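## Task

Set the black wire down on the table on its own, with at least a hand's width of clear space between it and each other wire; any wire left dangling over the table edge may count as failure.

## Robot and tools

Robot: two arms, left_arm (on the +y side of the scene) and right_arm (on the -y side). Each has six joints and a parallel two-finger gripper. The fingers point along the gripper's +z axis and close along its y axis. end_effector_position is the spot between the finger pads, roughly 1 cm short of the tips. Arm names do not match image sides.

Frames: the scene frame has its origin at table-top height, midway between the arm bases, a little behind the near table edge; +x points out over the table, +z up. Each arm reports its hand pose (end_effector_position in metres, end_effector_quat_wxyz) in its own base frame. The left base sits near (0, +0.276, -0.010) and the right near (-0.003, -0.313, -0.004) in the scene frame, both almost unrotated. Fixed cameras and the table use the scene frame. Motion offsets are measured along the axes of that arm's current Hand target.

The 14-number row (used by execute_actions and move): for left_arm dx, dy, dz, rx, ry, rz, opening, then the same seven for right_arm. Always all 14, each in [-1, 1]. The six pose numbers are an offset, not a pose: a displacement from the arm's Hand target as it stood when the action or move began, along that target's own axes. Scale: 1.0 = 0.6 m for dx, dy, dz and 180 degrees for rx, ry, rz, which form a single rotation vector. Opening is absolute, not an offset: +1 fully open (0.093 m), -1 closed. Sending zeros for the six pose numbers re-asks for the current Hand target; a 0 in the opening slot is a real half-open command, so repeat the present opening to keep a gripper unchanged.

execute_actions(actions, cameras): actions is a list of actions; each action is a table of up to 15 rows, one per 1/30 s step, and a short table repeats its final row to fill 15 steps. Each action lasts 0.5 s. Every row counts from the start-of-action Hand target, and each new action starts from the updated target, so repeating an offset keeps moving. An empty list returns state plus all camera images. cameras picks images by name: cam_head_left, cam_head_right, cam_high, cam_low, cam_left_wrist, cam_right_wrist, or ["all"].

move(target, speed, blend, opening_speed, grip_force, blocking, cameras): drives each gripper in a straight line toward target, one 14-number row or a list of up to 15 rows, all counted from the same starting Hand targets. speed is top speed in m/s (0.002 to 2.9, default 0.25; turning up to twice that in rad/s), one value or one per target. blend (m) rounds corners between list targets; 0 stops at each. opening_speed (0.2 or more per second on the -1..+1 scale) ramps the fingers. grip_force sets the per-pad force limit in N, 10 to 50, persisting; low values close slowly. blocking=false returns after about 0.5 s while motion continues. The whole move is capped at 10 s. Paths ignore obstacles and the other arm; avoid routing a gripper close past its own base. The result adds a move: line such as done, off_target, moving, held or fault, plus limits (paced = pose clipped, held = steps withheld).

wait(seconds 0 to 10) lets time pass holding commands. stop brakes a running move. zoom_image(camera, region [x0,y0,x1,y1] pixels, at most 504x504) enlarges part of the newest image. read_manual gives licence texts only. finished_scene(scene 1 or 2) ends the scene irreversibly; call nothing after it in that reply.

Results: Hand target is the last commanded pose after clipping; the gripper often rests short of it, and the next command (even zeros) re-requests it. grip_measured is finger motor position: +1 open, pads meet near -0.94, about +0.0208 per mm of object width. Joint positions end with the gripper gap in metres. Joint velocities may read "within noise". Joint torques include arm weight; joints 1-3 wrap at ±28 N m. Tool commands lists current commands. MOTOR HOT appears at 75 °C; at 90 °C the arm folds and idles for the rest of the scene.

Cautions: orientation commands are clipped to 40 degrees from the measured orientation each step. Small moves may not happen or go sideways; check pose and tilt after each move. Faster moves and targets set far past a contact hit and press harder. Don't drop wires, release them while moving, slam into the table, bar, plate or rail (hidden fixtures up to 3 cm high), or let the grippers, wrist cameras or fingers press each other. Keep wires fully on the table. A loose object may occasionally be nudged by an outside push. Holding loads or stretched poses heats motors, even while you think.

Each tool is called by a JSON object that holds its "method" and its "body", one argument or row to a line.

## Session

{"method": "execute_actions", "body": {
  "actions": []
}}

{"method": "zoom_image", "body": {
  "camera": "cam_high",
  "region": [380, 180, 580, 330]
}}

{"method": "zoom_image", "body": {
  "camera": "cam_low",
  "region": [380, 80, 580, 250]
}}

Scene clock: 0.00 s.
left_arm: end_effector_position=(+0.3357, -0.3429, +0.2851) grip_measured=-0.920 end_effector_quat_wxyz=(+0.448, +0.556, +0.537, -0.449) | right_arm: end_effector_position=(+0.3754, +0.0000, +0.4021) grip_measured=+1.000 end_effector_quat_wxyz=(+0.707, +0.000, +0.707, +0.000)
Joint positions: left_arm=[-0.483 1.738 1.396 -0.075 1.07 0.388 0.001] | right_arm=[0 1.047 1.047 0 0 0 0.093]
Joint velocities: within noise
Joint torques (N m): no reading
Motor temperatures (°C): left_arm=[27 34 38 44 30 30 28] | right_arm=[26 35 43 34 26 30 27]
Heat: left arm: 44 °C; right arm: 43 °C.
Hand target: left_arm +0.3331, -0.3426, +0.2913; +0.451, +0.558, +0.533, -0.449 | right_arm +0.3745, -0.0005, +0.4054; +0.709, +0.001, +0.705, -0.001
Tool commands: left_gripper/opening=-0.926814 right_gripper/opening=+1.0
camera_calibration:
cam_left_wrist: T_world_to_cam=[[-0.999486, 0.0304061, -0.0102045, 0.346841], [0.0259864, 0.581252, -0.813309, 0.461535], [-0.0187982, -0.813156, -0.581743, -0.0287035], [0, 0, 0, 1]] pos_world=[0.334129, -0.302155, 0.362212]
cam_right_wrist: T_world_to_cam=[[0.0294767, -0.999067, 0.0315579, -0.0259176], [-0.379332, -0.0403905, -0.924379, 0.55589], [0.924791, 0.0152767, -0.380169, -0.111389], [0, 0, 0, 1]] pos_world=[0.314643, -0.0017391, 0.472324]

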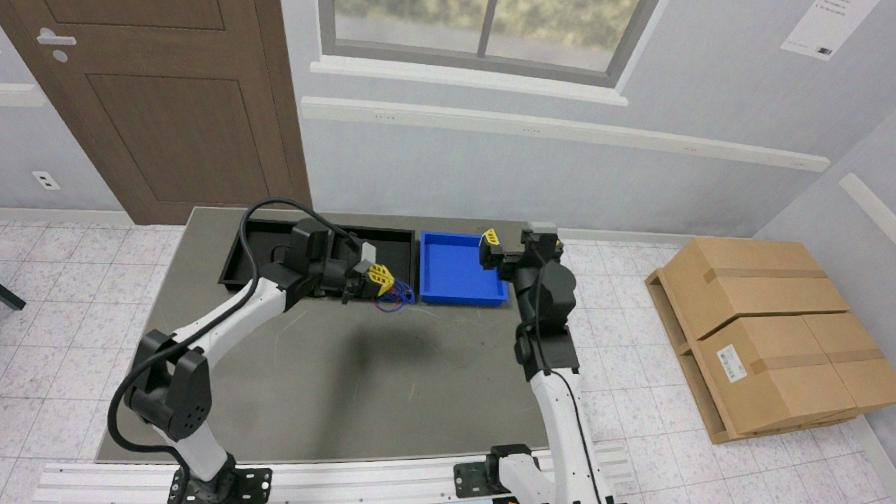

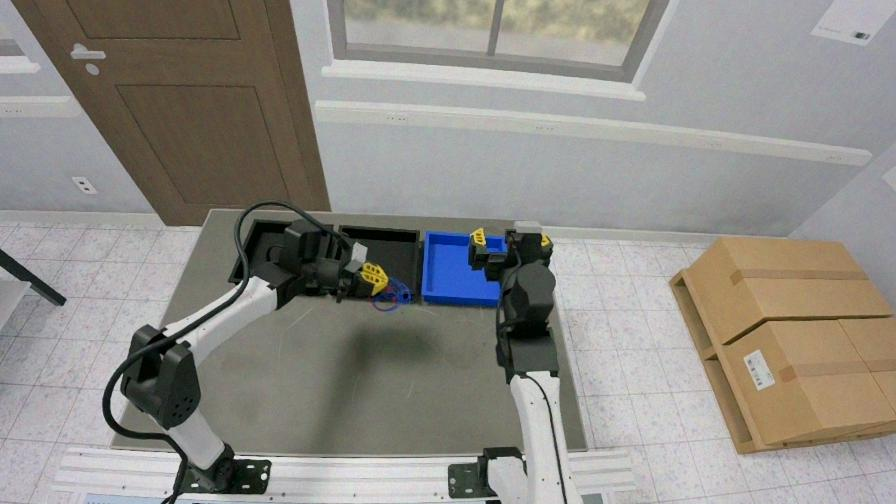

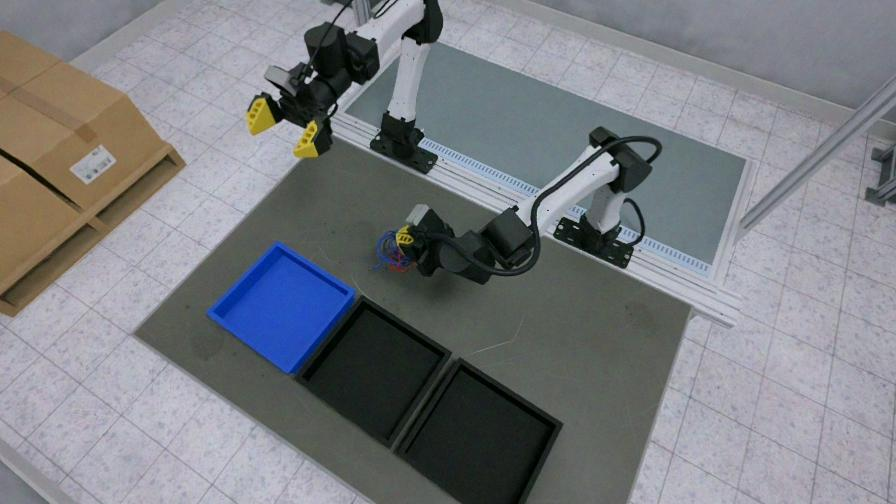

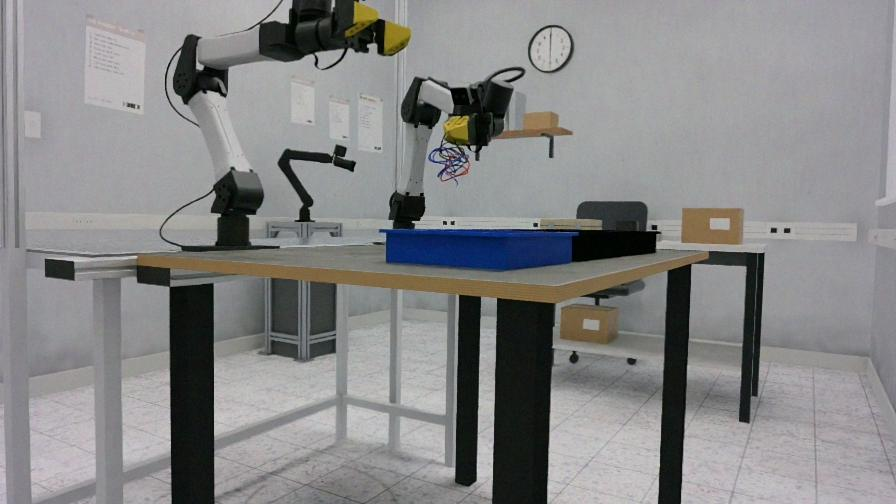

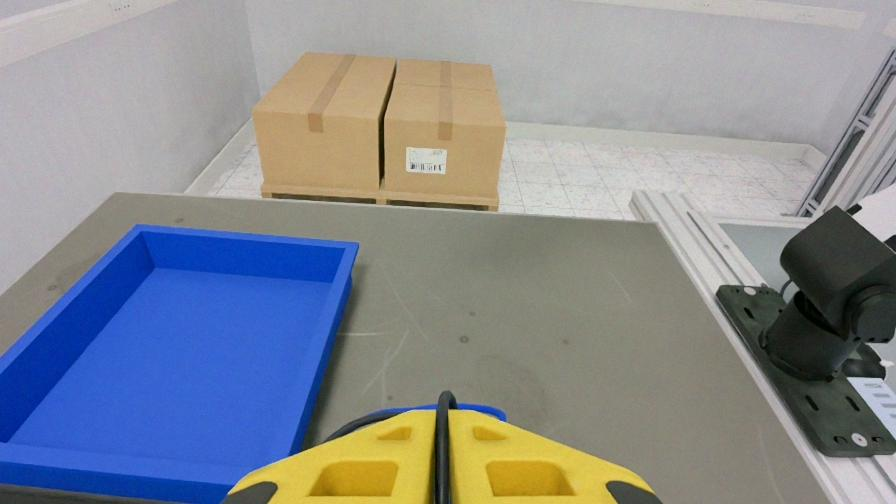

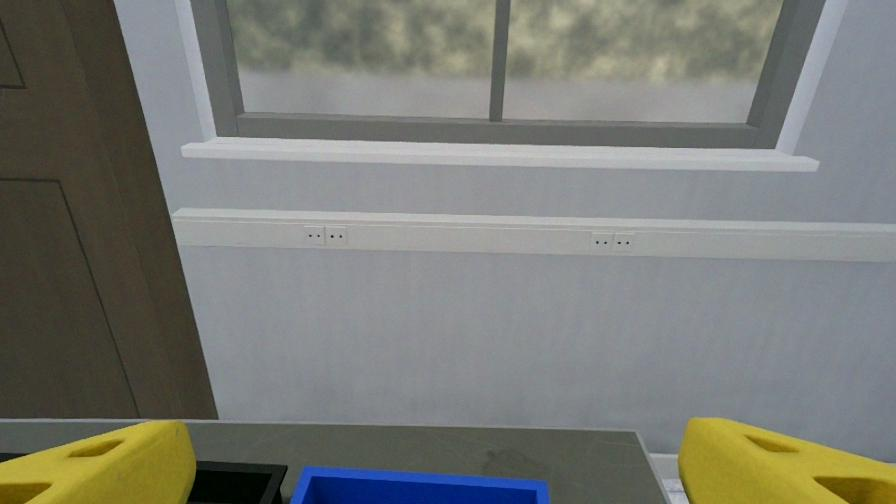

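Scaled by 2.520.

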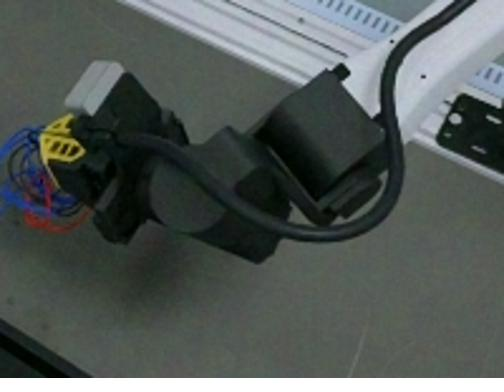

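Scaled by 2.520.

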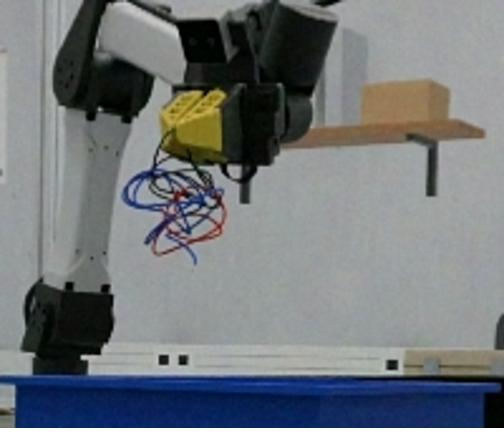

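{"method": "move", "body": {
  "target": [0,0,0,0,0,0,-1.0,0.312,0.161,-0.114,-0.343,0.05,-0.03,-0.1],
  "speed": 0.3,
  "cameras": ["cam_right_wrist"]
}}

{"method": "zoom_image", "body": {
  "camera": "cam_right_wrist",
  "region": [200, 0, 704, 504]
}}

Scene clock: 14.60 s.
left_arm: end_effector_position=(+0.3357, -0.3429, +0.2851) grip_measured=-0.972 end_effector_quat_wxyz=(+0.448, +0.556, +0.537, -0.449) | right_arm: end_effector_position=(+0.3052, +0.0952, +0.2142) grip_measured=-0.099 end_effector_quat_wxyz=(+0.554, -0.389, +0.660, +0.327)
Joint positions: left_arm=[-0.483 1.738 1.396 -0.075 1.07 0.388 0] | right_arm=[-0.219 1.214 0.656 0.004 -1.237 -0.528 0.04]
Joint torques (N m): left_arm=[-0.25 -10.5 7.73 1.86 0.36 0.05] | right_arm=[0.06 -3.22 8.64 1.45 -0.48 -0.2]
Motor temperatures (°C): left_arm=[27 39 40 46 31 30 28] | right_arm=[26 35 46 38 26 30 27]
Heat: left arm: 46 °C; right arm: 46 °C.
Hand target: left_arm +0.3331, -0.3426, +0.2913; +0.451, +0.558, +0.533, -0.449 | right_arm +0.3073, +0.0963, +0.2178; +0.553, -0.394, +0.656, +0.329
Off the commanded pose: left_arm 0.007 m, 1 deg | right_arm 0.004 m, 1 deg.
move: done
camera_calibration:
cam_right_wrist: T_world_to_cam=[[0.890836, -0.453633, 0.0250748, -0.236308], [-0.223344, -0.485326, -0.845326, 0.337209], [0.395637, 0.747447, -0.533662, 0.00529943], [0, 0, 0, 1]] pos_world=[0.283729, 0.0524982, 0.293805]
Images, in order (width x height): cam_right_wrist 896x504.

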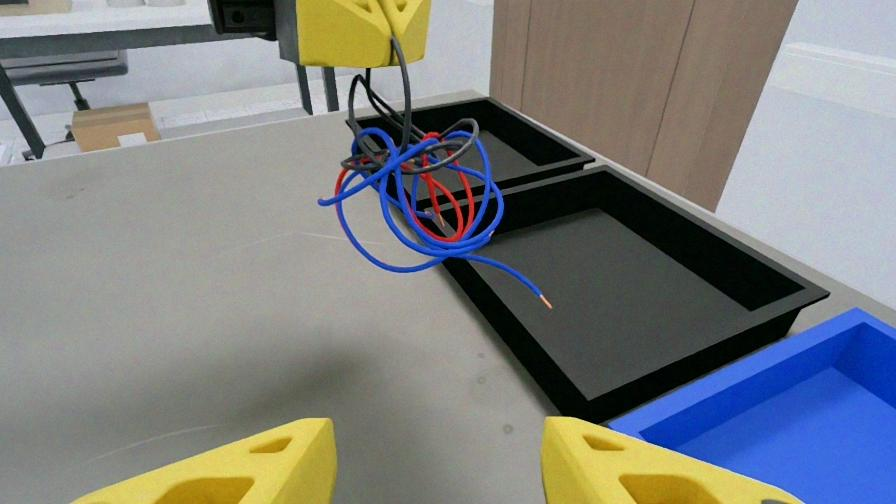

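Scaled by 1.000.

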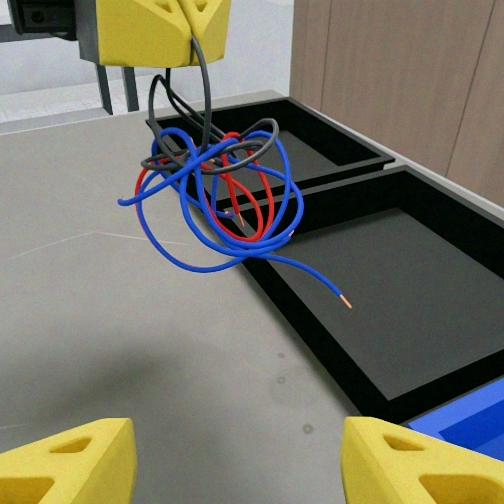

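{"method": "zoom_image", "body": {
  "camera": "cam_right_wrist",
  "region": [310, 30, 560, 320]
}}

Scaled by 1.738.

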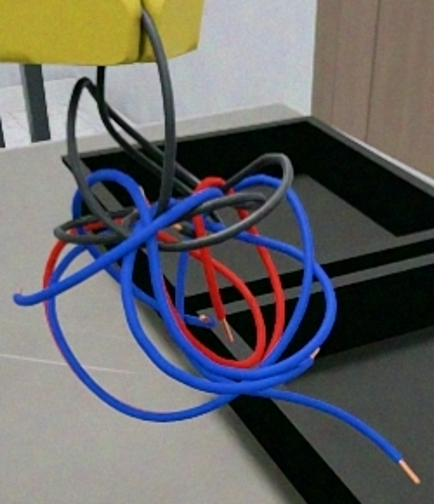

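{"method": "move", "body": {
  "target": [0,0,0,0,0,0,-1.0,0.03,0.019,0.236,0,0,0,1.0],
  "speed": 0.15,
  "cameras": ["cam_right_wrist", "cam_high"]
}}

Scene clock: 50.83 s.
left_arm: end_effector_position=(+0.3357, -0.3429, +0.2851) grip_measured=-0.972 end_effector_quat_wxyz=(+0.448, +0.556, +0.537, -0.449) | right_arm: end_effector_position=(+0.3541, +0.2197, +0.1690) grip_measured=+1.000 end_effector_quat_wxyz=(+0.545, -0.396, +0.660, +0.332)
Joint positions: left_arm=[-0.483 1.738 1.396 -0.075 1.07 0.388 0] | right_arm=[0.258 1.564 0.651 0.639 -0.811 -0.194 0.093]
Joint torques (N m): left_arm=[-0.24 -10.51 7.73 1.86 0.36 0.05] | right_arm=[-0.01 -5.86 8.38 2.08 -0.11 -0.04]
Motor temperatures (°C): left_arm=[27 47 43 48 31 30 28] | right_arm=[26 35 48 38 27 30 27]
Heat: left arm: 48 °C; right arm: 48 °C.
Hand target: left_arm +0.3331, -0.3426, +0.2913; +0.451, +0.558, +0.533, -0.449 | right_arm +0.3620, +0.2218, +0.1759; +0.554, -0.394, +0.656, +0.329
Off the commanded pose: left_arm 0.007 m, 1 deg | right_arm 0.011 m, 1 deg.
move: off_target (right_arm)
camera_calibration:
cam_right_wrist: T_world_to_cam=[[0.900548, -0.434346, 0.0188846, -0.228888], [-0.22284, -0.49845, -0.837789, 0.371777], [0.373303, 0.750261, -0.545668, -0.12183], [0, 0, 0, 1]] pos_world=[0.334451, 0.1773, 0.249315]
Images, in order (width x height): cam_high 896x504, cam_right_wrist 896x504.

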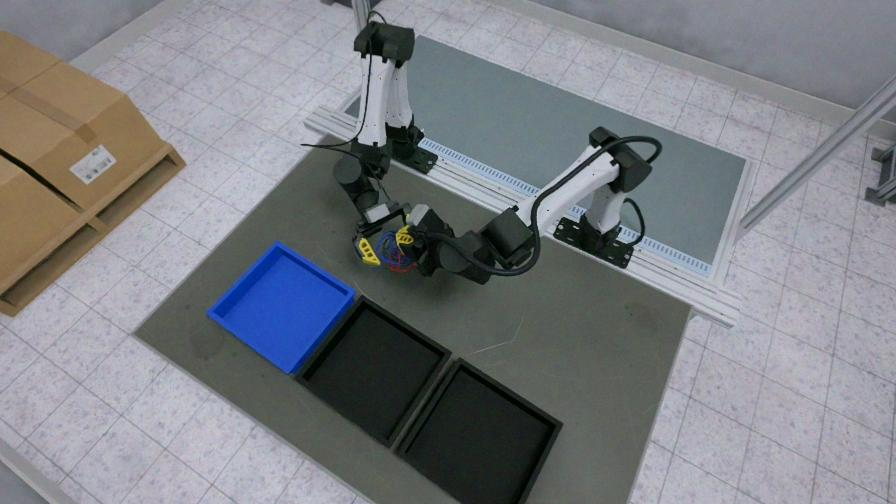

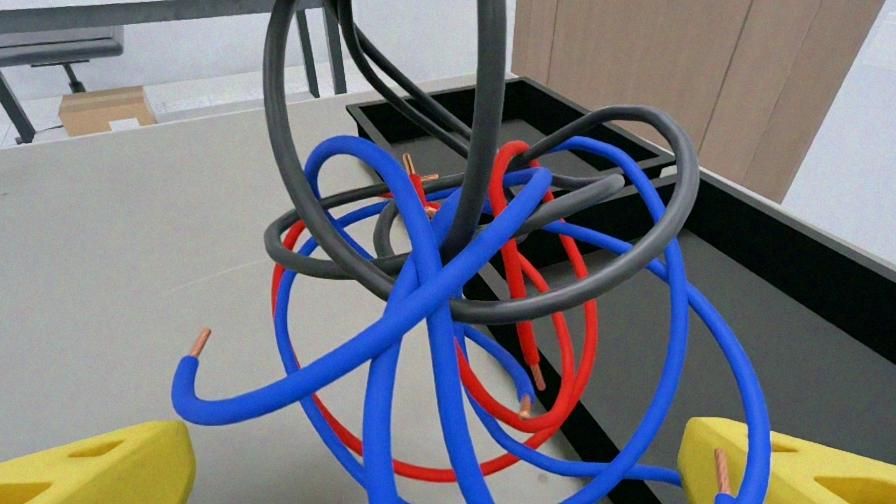

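{"method": "move", "body": {
  "target": [
    [0,0,0,0,0,0,-1.0,0.0128,-0.003,0.0433,0,0,0,1.0],
    [0,0,0,0,0,0,-1.0,0.0128,-0.003,0.0433,0,0,0,-1.0]
  ],
  "speed": 0.1,
  "grip_force": [50, 35],
  "cameras": ["cam_right_wrist", "cam_high"]
}}

Scene clock: 68.43 s.
left_arm: end_effector_position=(+0.3357, -0.3429, +0.2851) grip_measured=-0.972 end_effector_quat_wxyz=(+0.448, +0.556, +0.537, -0.449) | right_arm: end_effector_position=(+0.3676, +0.2399, +0.1571) grip_measured=-0.967 end_effector_quat_wxyz=(+0.544, -0.396, +0.661, +0.331)
Joint positions: left_arm=[-0.483 1.738 1.396 -0.075 1.07 0.388 0] | right_arm=[0.311 1.669 0.698 0.709 -0.758 -0.175 0]
Joint torques (N m): left_arm=[-0.25 -10.48 7.73 1.86 0.36 0.05] | right_arm=[-0.09 -6.83 8.25 2.11 -0.11 -0.04]
Heat: left arm: 49 °C; right arm: 51 °C.
Hand target: left_arm +0.3331, -0.3426, +0.2913; +0.451, +0.558, +0.533, -0.449 | right_arm +0.3751, +0.2423, +0.1640; +0.554, -0.394, +0.656, +0.329
Off the commanded pose: left_arm 0.007 m, 1 deg | right_arm 0.010 m, 1 deg.
grip_force (N): 50, 35
move: done; target 2's new opening was sent with right_arm's hand 0.011 m and 1 deg from that target
camera_calibration:
cam_right_wrist: T_world_to_cam=[[0.900052, -0.435357, 0.0192616, -0.231678], [-0.223586, -0.499275, -0.837099, 0.375327], [0.374054, 0.749126, -0.546713, -0.148399], [0, 0, 0, 1]] pos_world=[0.347949, 0.197698, 0.237517]
Images, in order (width x height): cam_high 896x504, cam_right_wrist 896x504.

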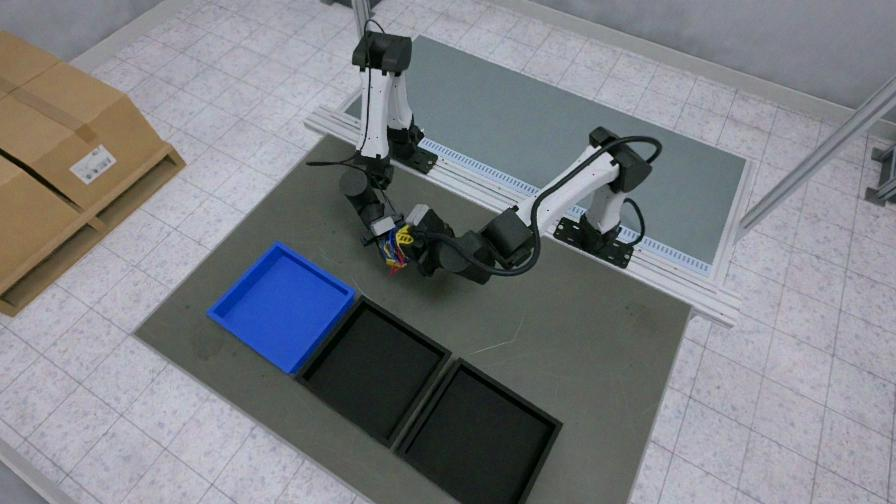

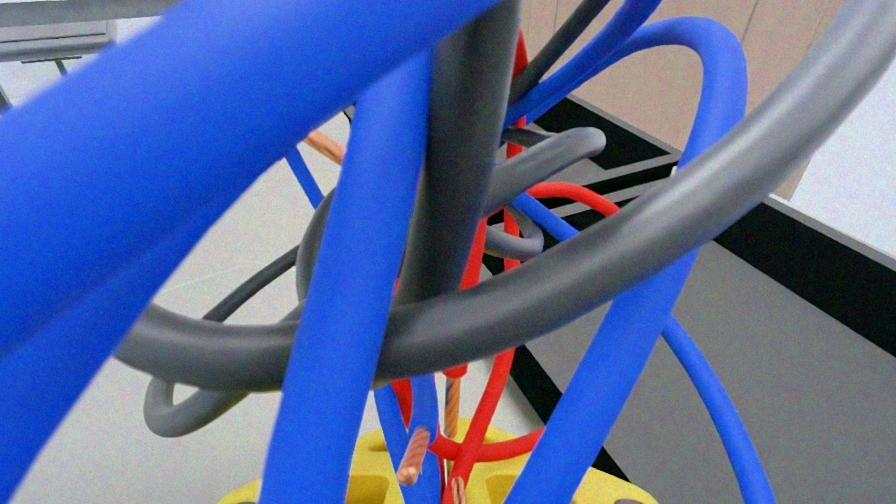

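{"method": "move", "body": {
  "target": [0,0,0,0,0,0,-1.0,0.089,-0.001,-0.022,0,0,0,-1.0],
  "speed": 0.08,
  "cameras": ["cam_right_wrist", "cam_low"]
}}

{"method": "zoom_image", "body": {
  "camera": "cam_low",
  "region": [380, 80, 580, 250]
}}

Scene clock: 75.77 s.
left_arm: end_effector_position=(+0.3356, -0.3428, +0.2849) grip_measured=-0.972 end_effector_quat_wxyz=(+0.448, +0.556, +0.537, -0.449) | right_arm: end_effector_position=(+0.3669, +0.2256, +0.1217) grip_measured=-0.970 end_effector_quat_wxyz=(+0.558, -0.395, +0.651, +0.329)
Joint positions: left_arm=[-0.483 1.738 1.396 -0.077 1.07 0.388 0] | right_arm=[0.268 1.801 0.611 0.96 -0.797 -0.178 0]
Joint torques (N m): left_arm=[-0.25 -10.51 7.75 1.87 0.36 0.05] | right_arm=[-0.88 -6.97 4.23 2.04 -0.24 -0.2]
Heat: left arm: 49 °C; right arm: 51 °C.
Hand target: left_arm +0.3331, -0.3426, +0.2913; +0.451, +0.558, +0.533, -0.449 | right_arm +0.3654, +0.2224, +0.1136; +0.554, -0.394, +0.656, +0.329
Off the commanded pose: left_arm 0.007 m, 1 deg | right_arm 0.009 m, 1 deg.
grip_force (N): 50, 35
move: done
camera_calibration:
cam_right_wrist: T_world_to_cam=[[0.89689, -0.440544, 0.0388498, -0.236701], [-0.200949, -0.484202, -0.851568, 0.328355], [0.393964, 0.755956, -0.522803, -0.168526], [0, 0, 0, 1]] pos_world=[0.34467, 0.182111, 0.200707]
Images, in order (width x height): cam_low 896x504, cam_right_wrist 896x504.

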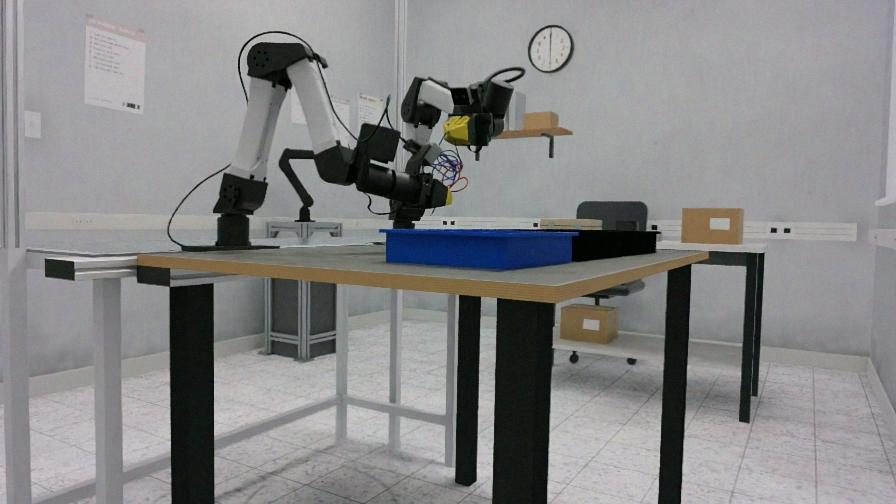

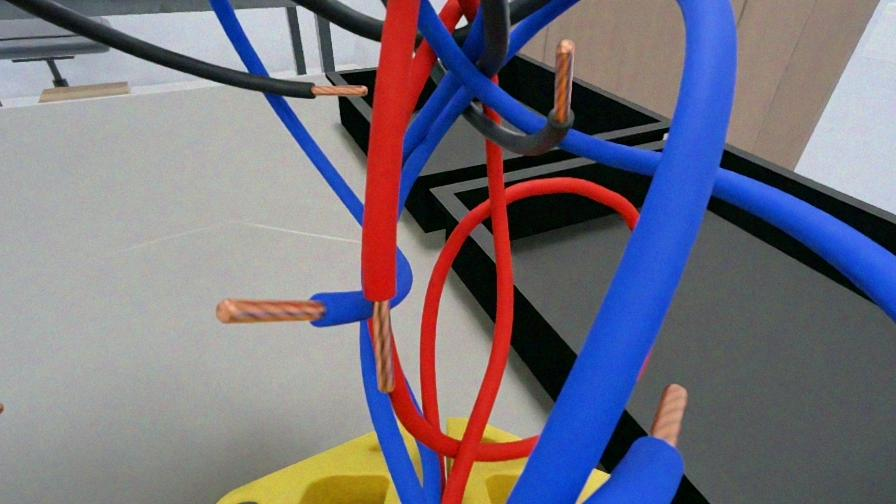

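Scaled by 2.520.

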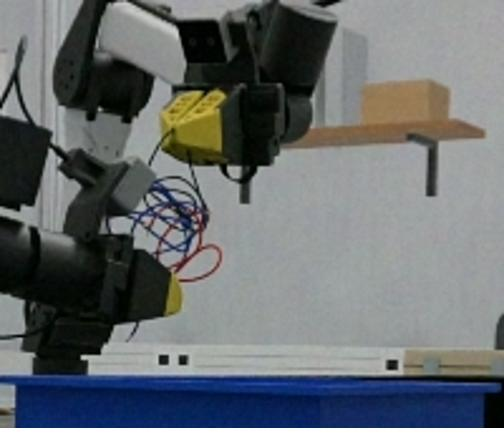

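{"method": "move", "body": {
  "target": [0,0,0,0,0,0,-1.0,0.067,-0.001,-0.03,0,0,0,-1.0],
  "speed": 0.08,
  "cameras": ["cam_right_wrist", "cam_low", "cam_head_right"]
}}

{"method": "zoom_image", "body": {
  "camera": "cam_low",
  "region": [380, 80, 580, 250]
}}

{"method": "zoom_image", "body": {
  "camera": "cam_head_right",
  "region": [320, 240, 480, 370]
}}

Scene clock: 81.17 s.
left_arm: end_effector_position=(+0.3351, -0.3426, +0.2837) grip_measured=-0.972 end_effector_quat_wxyz=(+0.444, +0.555, +0.540, -0.450) | right_arm: end_effector_position=(+0.3572, +0.2038, +0.0869) grip_measured=-0.970 end_effector_quat_wxyz=(+0.562, -0.396, +0.648, +0.329)
Joint positions: left_arm=[-0.483 1.738 1.396 -0.085 1.07 0.388 0] | right_arm=[0.202 1.924 0.526 1.162 -0.863 -0.201 0]
Joint torques (N m): left_arm=[-0.23 -10.5 7.73 1.95 0.36 0.05] | right_arm=[-0.84 -6.83 3.22 1.93 -0.22 -0.22]
Heat: left arm: 49 °C; right arm: 50 °C.
Hand target: left_arm +0.3331, -0.3426, +0.2913; +0.451, +0.558, +0.533, -0.449 | right_arm +0.3545, +0.2003, +0.0771; +0.554, -0.394, +0.656, +0.329
Off the commanded pose: left_arm 0.008 m, 1 deg | right_arm 0.011 m, 1 deg.
grip_force (N): 50, 35
move: off_target (right_arm)
camera_calibration:
cam_right_wrist: T_world_to_cam=[[0.897252, -0.43918, 0.045393, -0.237132], [-0.192763, -0.482151, -0.854619, 0.283168], [0.397218, 0.758058, -0.517268, -0.168495], [0, 0, 0, 1]] pos_world=[0.334281, 0.160115, 0.165608]
Images, in order (width x height): cam_head_right 896x504, cam_low 896x504, cam_right_wrist 896x504.

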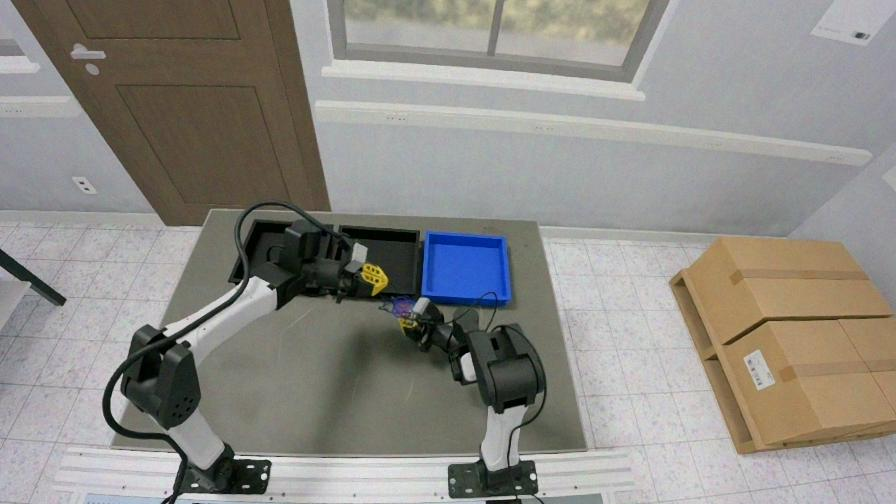

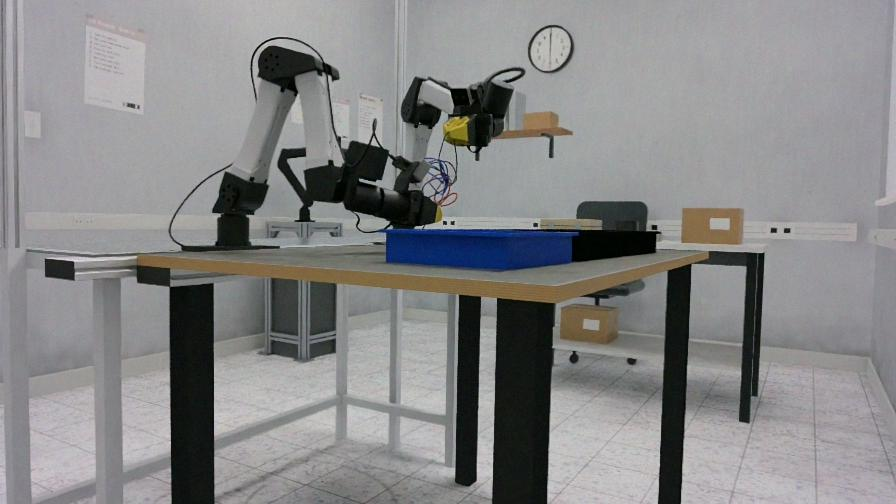

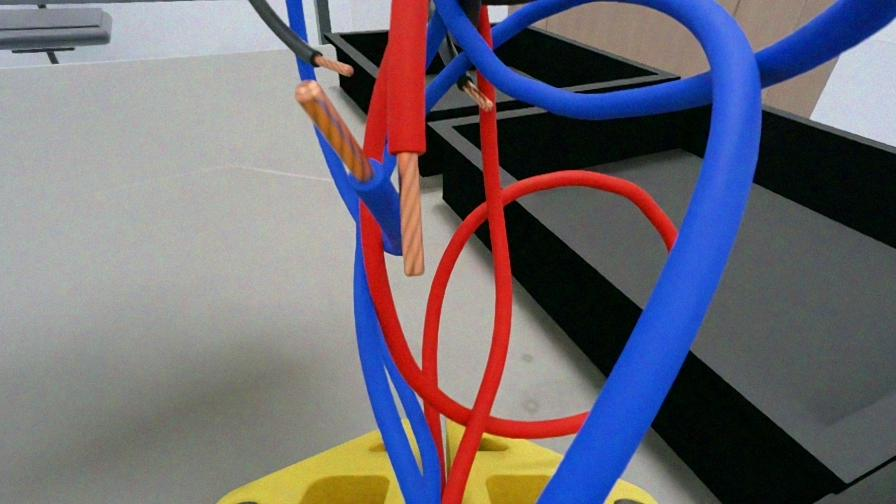

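Scaled by 2.520.

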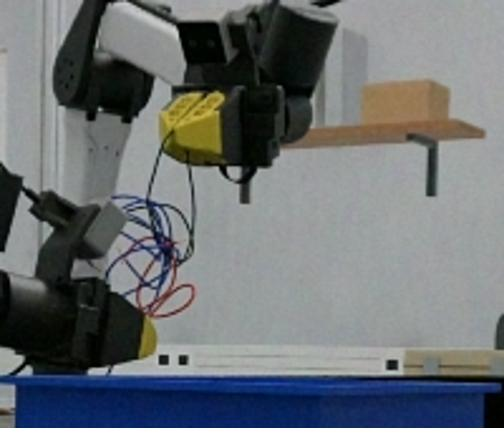

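Scaled by 3.150.

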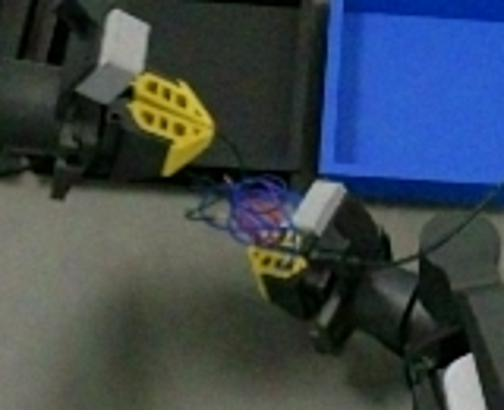

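{"method": "move", "body": {
  "target": [-0.098,0.0025,-0.019,0,0,0,-1.0,0,0,0,0,0,0,-1.0],
  "speed": 0.08,
  "cameras": ["cam_right_wrist", "cam_low"]
}}

{"method": "zoom_image", "body": {
  "camera": "cam_low",
  "region": [380, 80, 580, 250]
}}

Scene clock: 86.70 s.
left_arm: end_effector_position=(+0.3340, -0.3420, +0.3339) grip_measured=-0.972 end_effector_quat_wxyz=(+0.437, +0.552, +0.547, -0.454) | right_arm: end_effector_position=(+0.3573, +0.2041, +0.0891) grip_measured=-0.970 end_effector_quat_wxyz=(+0.566, -0.398, +0.643, +0.328)
Joint positions: left_arm=[-0.483 1.738 1.605 -0.311 1.07 0.382 0] | right_arm=[0.202 1.924 0.526 1.174 -0.865 -0.201 0]
Joint torques (N m): left_arm=[-0.25 -10.03 10.26 1.87 0.37 0.11] | right_arm=[-0.85 -6.69 3.14 1.83 -0.18 -0.22]
Heat: left arm: 50 °C; right arm: 49 °C.
Hand target: left_arm +0.3331, -0.3426, +0.3512; +0.451, +0.558, +0.533, -0.449 | right_arm +0.3544, +0.2003, +0.0770; +0.554, -0.394, +0.656, +0.329
Off the commanded pose: left_arm 0.017 m, 2 deg | right_arm 0.013 m, 2 deg.
grip_force (N): 50, 35
move: off_target (left_arm, right_arm)
camera_calibration:
cam_right_wrist: T_world_to_cam=[[0.897772, -0.437053, 0.0546768, -0.238667], [-0.181416, -0.480029, -0.858289, 0.281068], [0.401365, 0.760629, -0.510245, -0.170266], [0, 0, 0, 1]] pos_world=[0.333597, 0.16012, 0.16741]
Images, in order (width x height): cam_low 896x504, cam_right_wrist 896x504.

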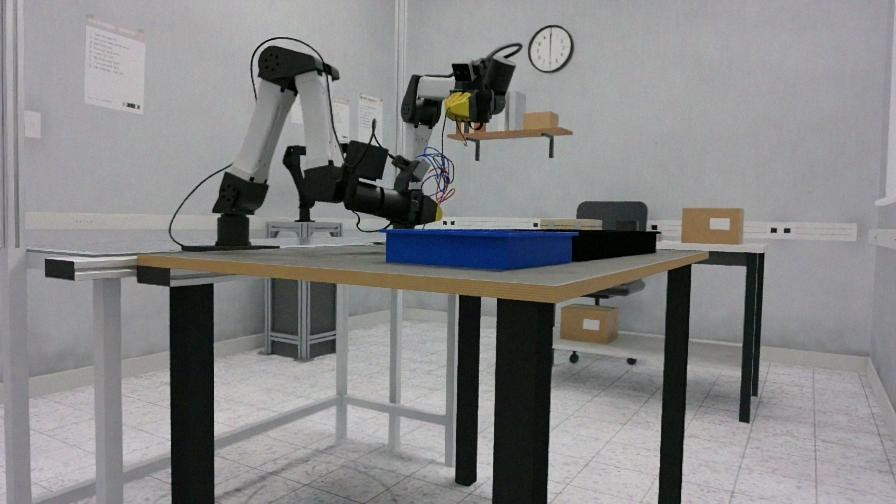

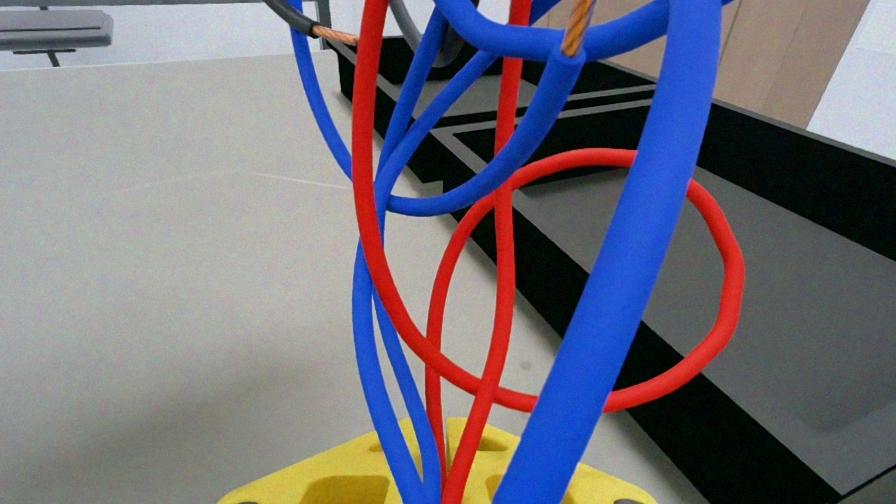

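Scaled by 2.520.

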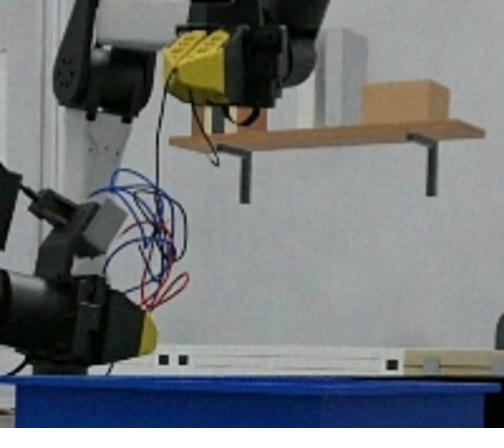

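{"method": "move", "body": {
  "target": [-0.115,0.003,-0.022,0,0,0,-1.0,0,0,0,0,0,0,-1.0],
  "speed": 0.08,
  "cameras": ["cam_right_wrist", "cam_low"]
}}

{"method": "zoom_image", "body": {
  "camera": "cam_low",
  "region": [380, 60, 580, 230]
}}

Scene clock: 91.23 s.
left_arm: end_effector_position=(+0.3336, -0.3415, +0.4055) grip_measured=-0.972 end_effector_quat_wxyz=(+0.433, +0.549, +0.551, -0.455) | right_arm: end_effector_position=(+0.3579, +0.2043, +0.0923) grip_measured=-0.970 end_effector_quat_wxyz=(+0.572, -0.400, +0.638, +0.326)
Joint positions: left_arm=[-0.483 1.819 2.004 -0.639 1.067 0.377 0] | right_arm=[0.202 1.924 0.526 1.191 -0.866 -0.201 0]
Joint torques (N m): left_arm=[-0.27 -9.18 10.17 2.01 0.41 0.15] | right_arm=[-0.87 -6.79 3.03 1.66 -0.19 -0.21]
Heat: left arm: 49 °C; right arm: 49 °C.
Hand target: left_arm +0.3332, -0.3428, +0.4213; +0.451, +0.558, +0.533, -0.449 | right_arm +0.3544, +0.2003, +0.0771; +0.554, -0.394, +0.656, +0.329
Off the commanded pose: left_arm 0.016 m, 3 deg | right_arm 0.016 m, 3 deg.
grip_force (N): 50, 35
move: off_target (left_arm, right_arm)
camera_calibration:
cam_right_wrist: T_world_to_cam=[[0.897056, -0.436574, 0.0685168, -0.24043], [-0.166234, -0.477017, -0.86303, 0.278403], [0.40946, 0.762796, -0.500484, -0.173291], [0, 0, 0, 1]] pos_world=[0.332915, 0.160024, 0.170014]
Images, in order (width x height): cam_low 896x504, cam_right_wrist 896x504.

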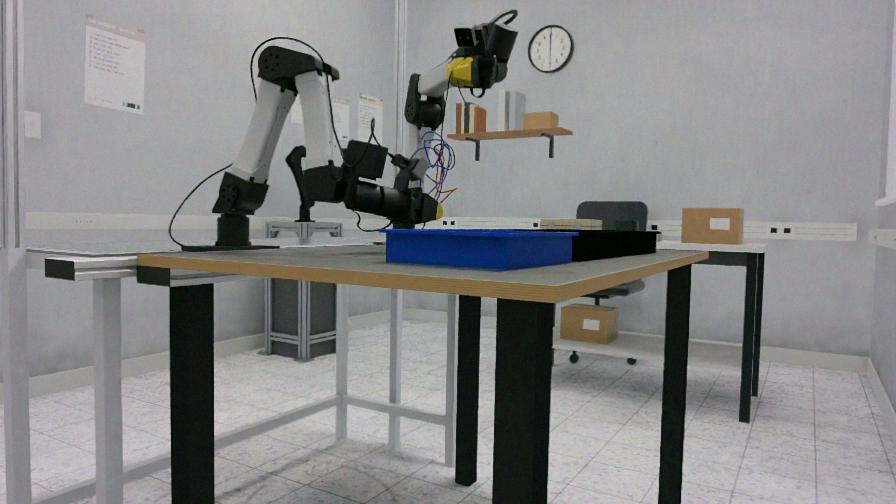

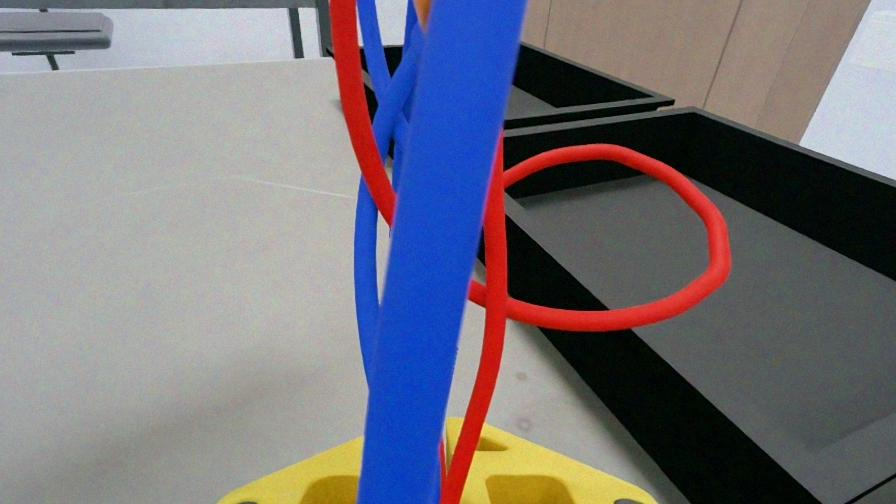

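Scaled by 2.520.

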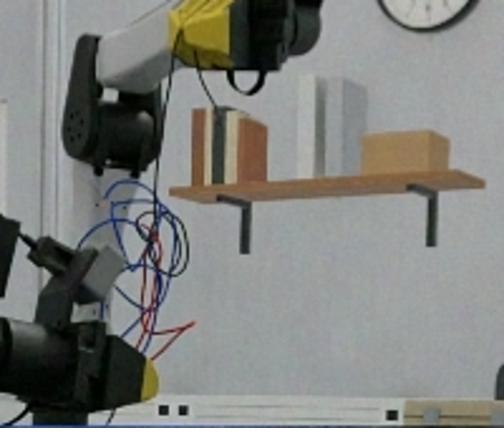

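{"method": "move", "body": {
  "target": [-0.034,-0.003,-0.176,0,0,0,-1.0,0,0,0,0,0,0,-1.0],
  "speed": 0.1,
  "cameras": ["cam_right_wrist", "cam_low", "cam_head_right"]
}}

{"method": "zoom_image", "body": {
  "camera": "cam_low",
  "region": [380, 40, 580, 240]
}}

{"method": "zoom_image", "body": {
  "camera": "cam_head_right",
  "region": [300, 220, 480, 370]
}}

Scene clock: 101.23 s.
left_arm: end_effector_position=(+0.3387, -0.2480, +0.4383) grip_measured=-0.972 end_effector_quat_wxyz=(+0.429, +0.545, +0.567, -0.445) | right_arm: end_effector_position=(+0.3577, +0.2054, +0.0997) grip_measured=-0.970 end_effector_quat_wxyz=(+0.584, -0.407, +0.623, +0.324)
Joint positions: left_arm=[-0.244 1.912 2.4 -1.273 1.23 0.717 0] | right_arm=[0.202 1.924 0.526 1.231 -0.876 -0.201 0]
Joint torques (N m): left_arm=[1.58 -9.42 9.16 1.69 1.18 0.14] | right_arm=[-0.91 -6.84 2.8 1.33 -0.07 -0.22]
Motor temperatures (°C): left_arm=[27 48 49 49 31 30 29] | right_arm=[26 37 47 40 26 30 28]
Heat: left arm: 49 °C; right arm: 47 °C.
Hand target: left_arm +0.3330, -0.2429, +0.4615; +0.451, +0.558, +0.533, -0.449 | right_arm +0.3545, +0.2003, +0.0771; +0.554, -0.394, +0.656, +0.329
Off the commanded pose: left_arm 0.024 m, 5 deg | right_arm 0.023 m, 5 deg.
grip_force (N): 50, 35
move: off_target (left_arm, right_arm)
camera_calibration:
cam_right_wrist: T_world_to_cam=[[0.898157, -0.42829, 0.0994119, -0.245447], [-0.127449, -0.470003, -0.873415, 0.271001], [0.420799, 0.771794, -0.476721, -0.178663], [0, 0, 0, 1]] pos_world=[0.33017, 0.16014, 0.175924]
Images, in order (width x height): cam_head_right 896x504, cam_low 896x504, cam_right_wrist 896x504.

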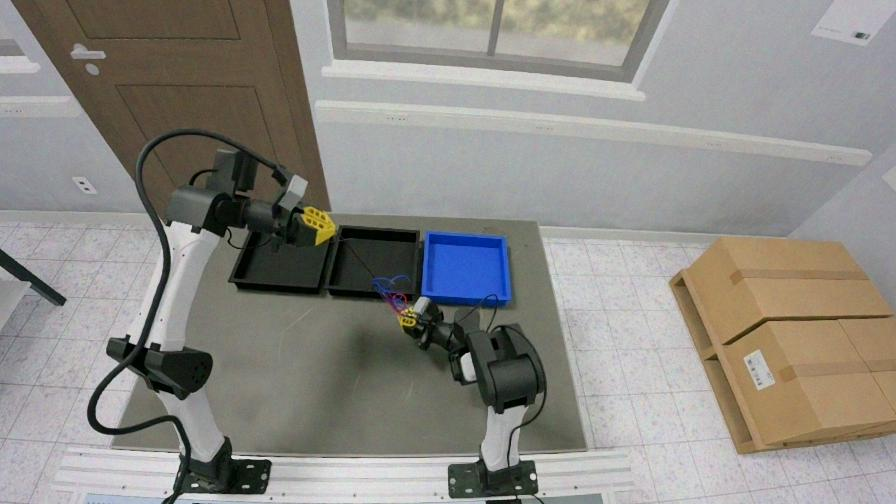

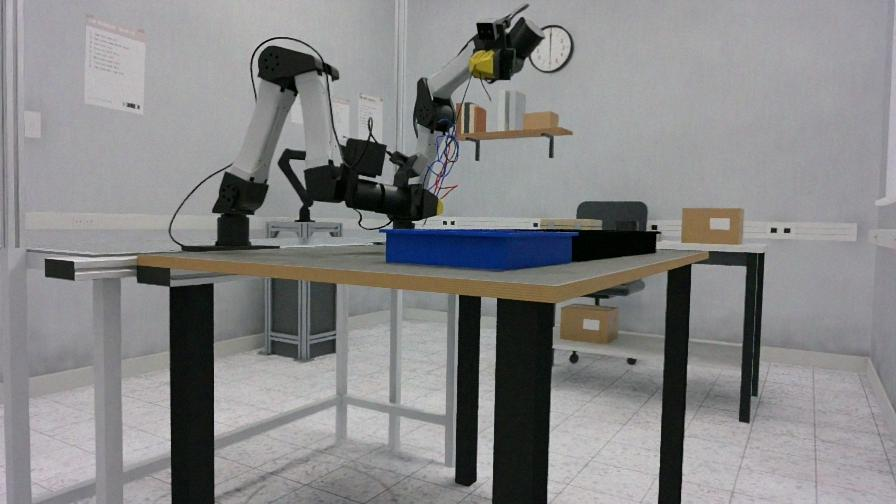

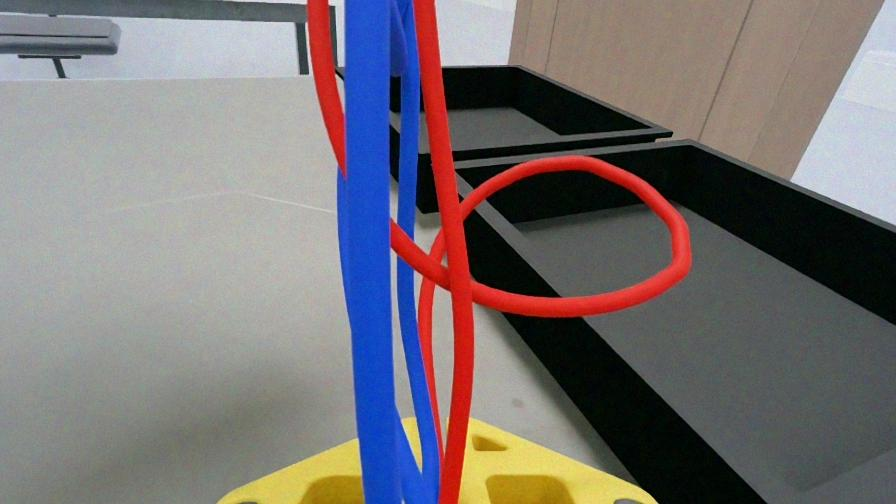

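Scaled by 2.520.

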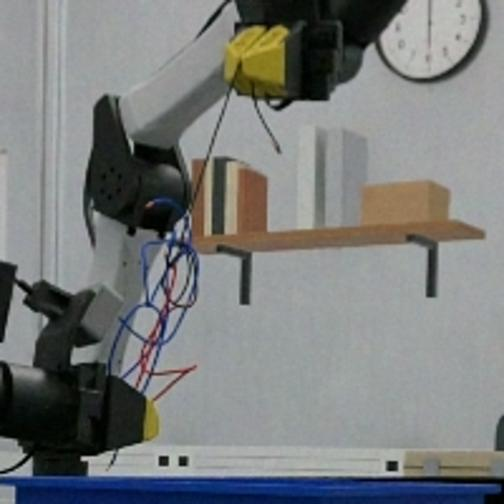

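Scaled by 2.800.

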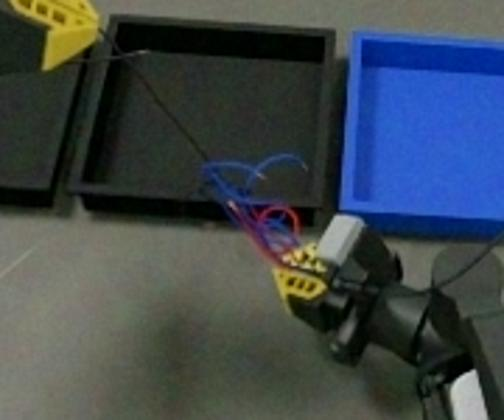

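{"method": "execute_actions", "body": {
  "actions": [],
  "cameras": ["cam_left_wrist"]
}}

{"method": "zoom_image", "body": {
  "camera": "cam_left_wrist",
  "region": [300, 250, 600, 504]
}}

Scene clock: 105.50 s.
left_arm: end_effector_position=(+0.3386, -0.2480, +0.4383) grip_measured=-0.972 end_effector_quat_wxyz=(+0.429, +0.545, +0.567, -0.445) | right_arm: end_effector_position=(+0.3577, +0.2054, +0.0997) grip_measured=-0.970 end_effector_quat_wxyz=(+0.584, -0.407, +0.623, +0.324)
Joint positions: left_arm=[-0.244 1.912 2.4 -1.273 1.23 0.717 0] | right_arm=[0.202 1.924 0.526 1.231 -0.876 -0.201 0]
Joint velocities: within noise
Joint torques (N m): left_arm=[1.58 -9.42 9.13 1.69 1.18 0.15] | right_arm=[-0.87 -6.83 2.85 1.33 -0.07 -0.19]
Motor temperatures (°C): left_arm=[27 49 49 49 31 30 29] | right_arm=[26 37 47 39 26 30 28]
Heat: left arm: 49 °C; right arm: 47 °C.
Hand target: left_arm +0.3330, -0.2429, +0.4615; +0.451, +0.558, +0.533, -0.449 | right_arm +0.3545, +0.2003, +0.0771; +0.554, -0.394, +0.656, +0.329
Tool commands: left_gripper/opening=-1.0 right_gripper/opening=-1.0
Off the commanded pose: left_arm 0.024 m, 5 deg | right_arm 0.023 m, 5 deg.
grip_force (N): 50, 35
camera_calibration:
cam_left_wrist: T_world_to_cam=[[-0.99904, -0.00245117, 0.0437435, 0.316539], [-0.0359931, 0.615186, -0.78756, 0.548959], [-0.0249799, -0.788379, -0.614683, 0.160335], [0, 0, 0, 1]] pos_world=[0.339999, -0.210531, 0.517047]
Images, in order (width x height): cam_left_wrist 896x504.

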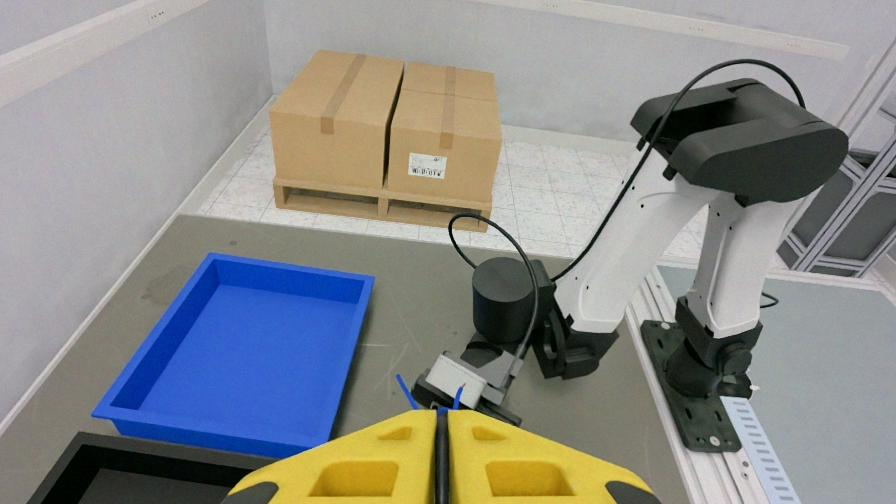

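Scaled by 1.680.

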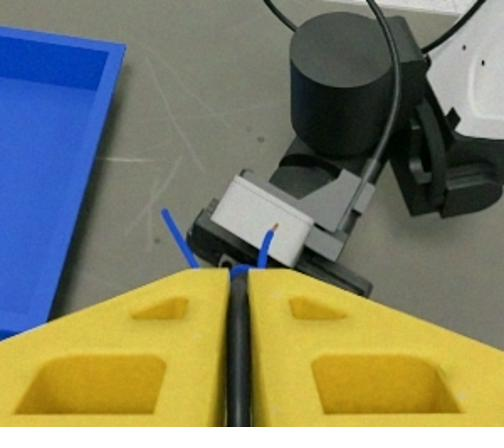

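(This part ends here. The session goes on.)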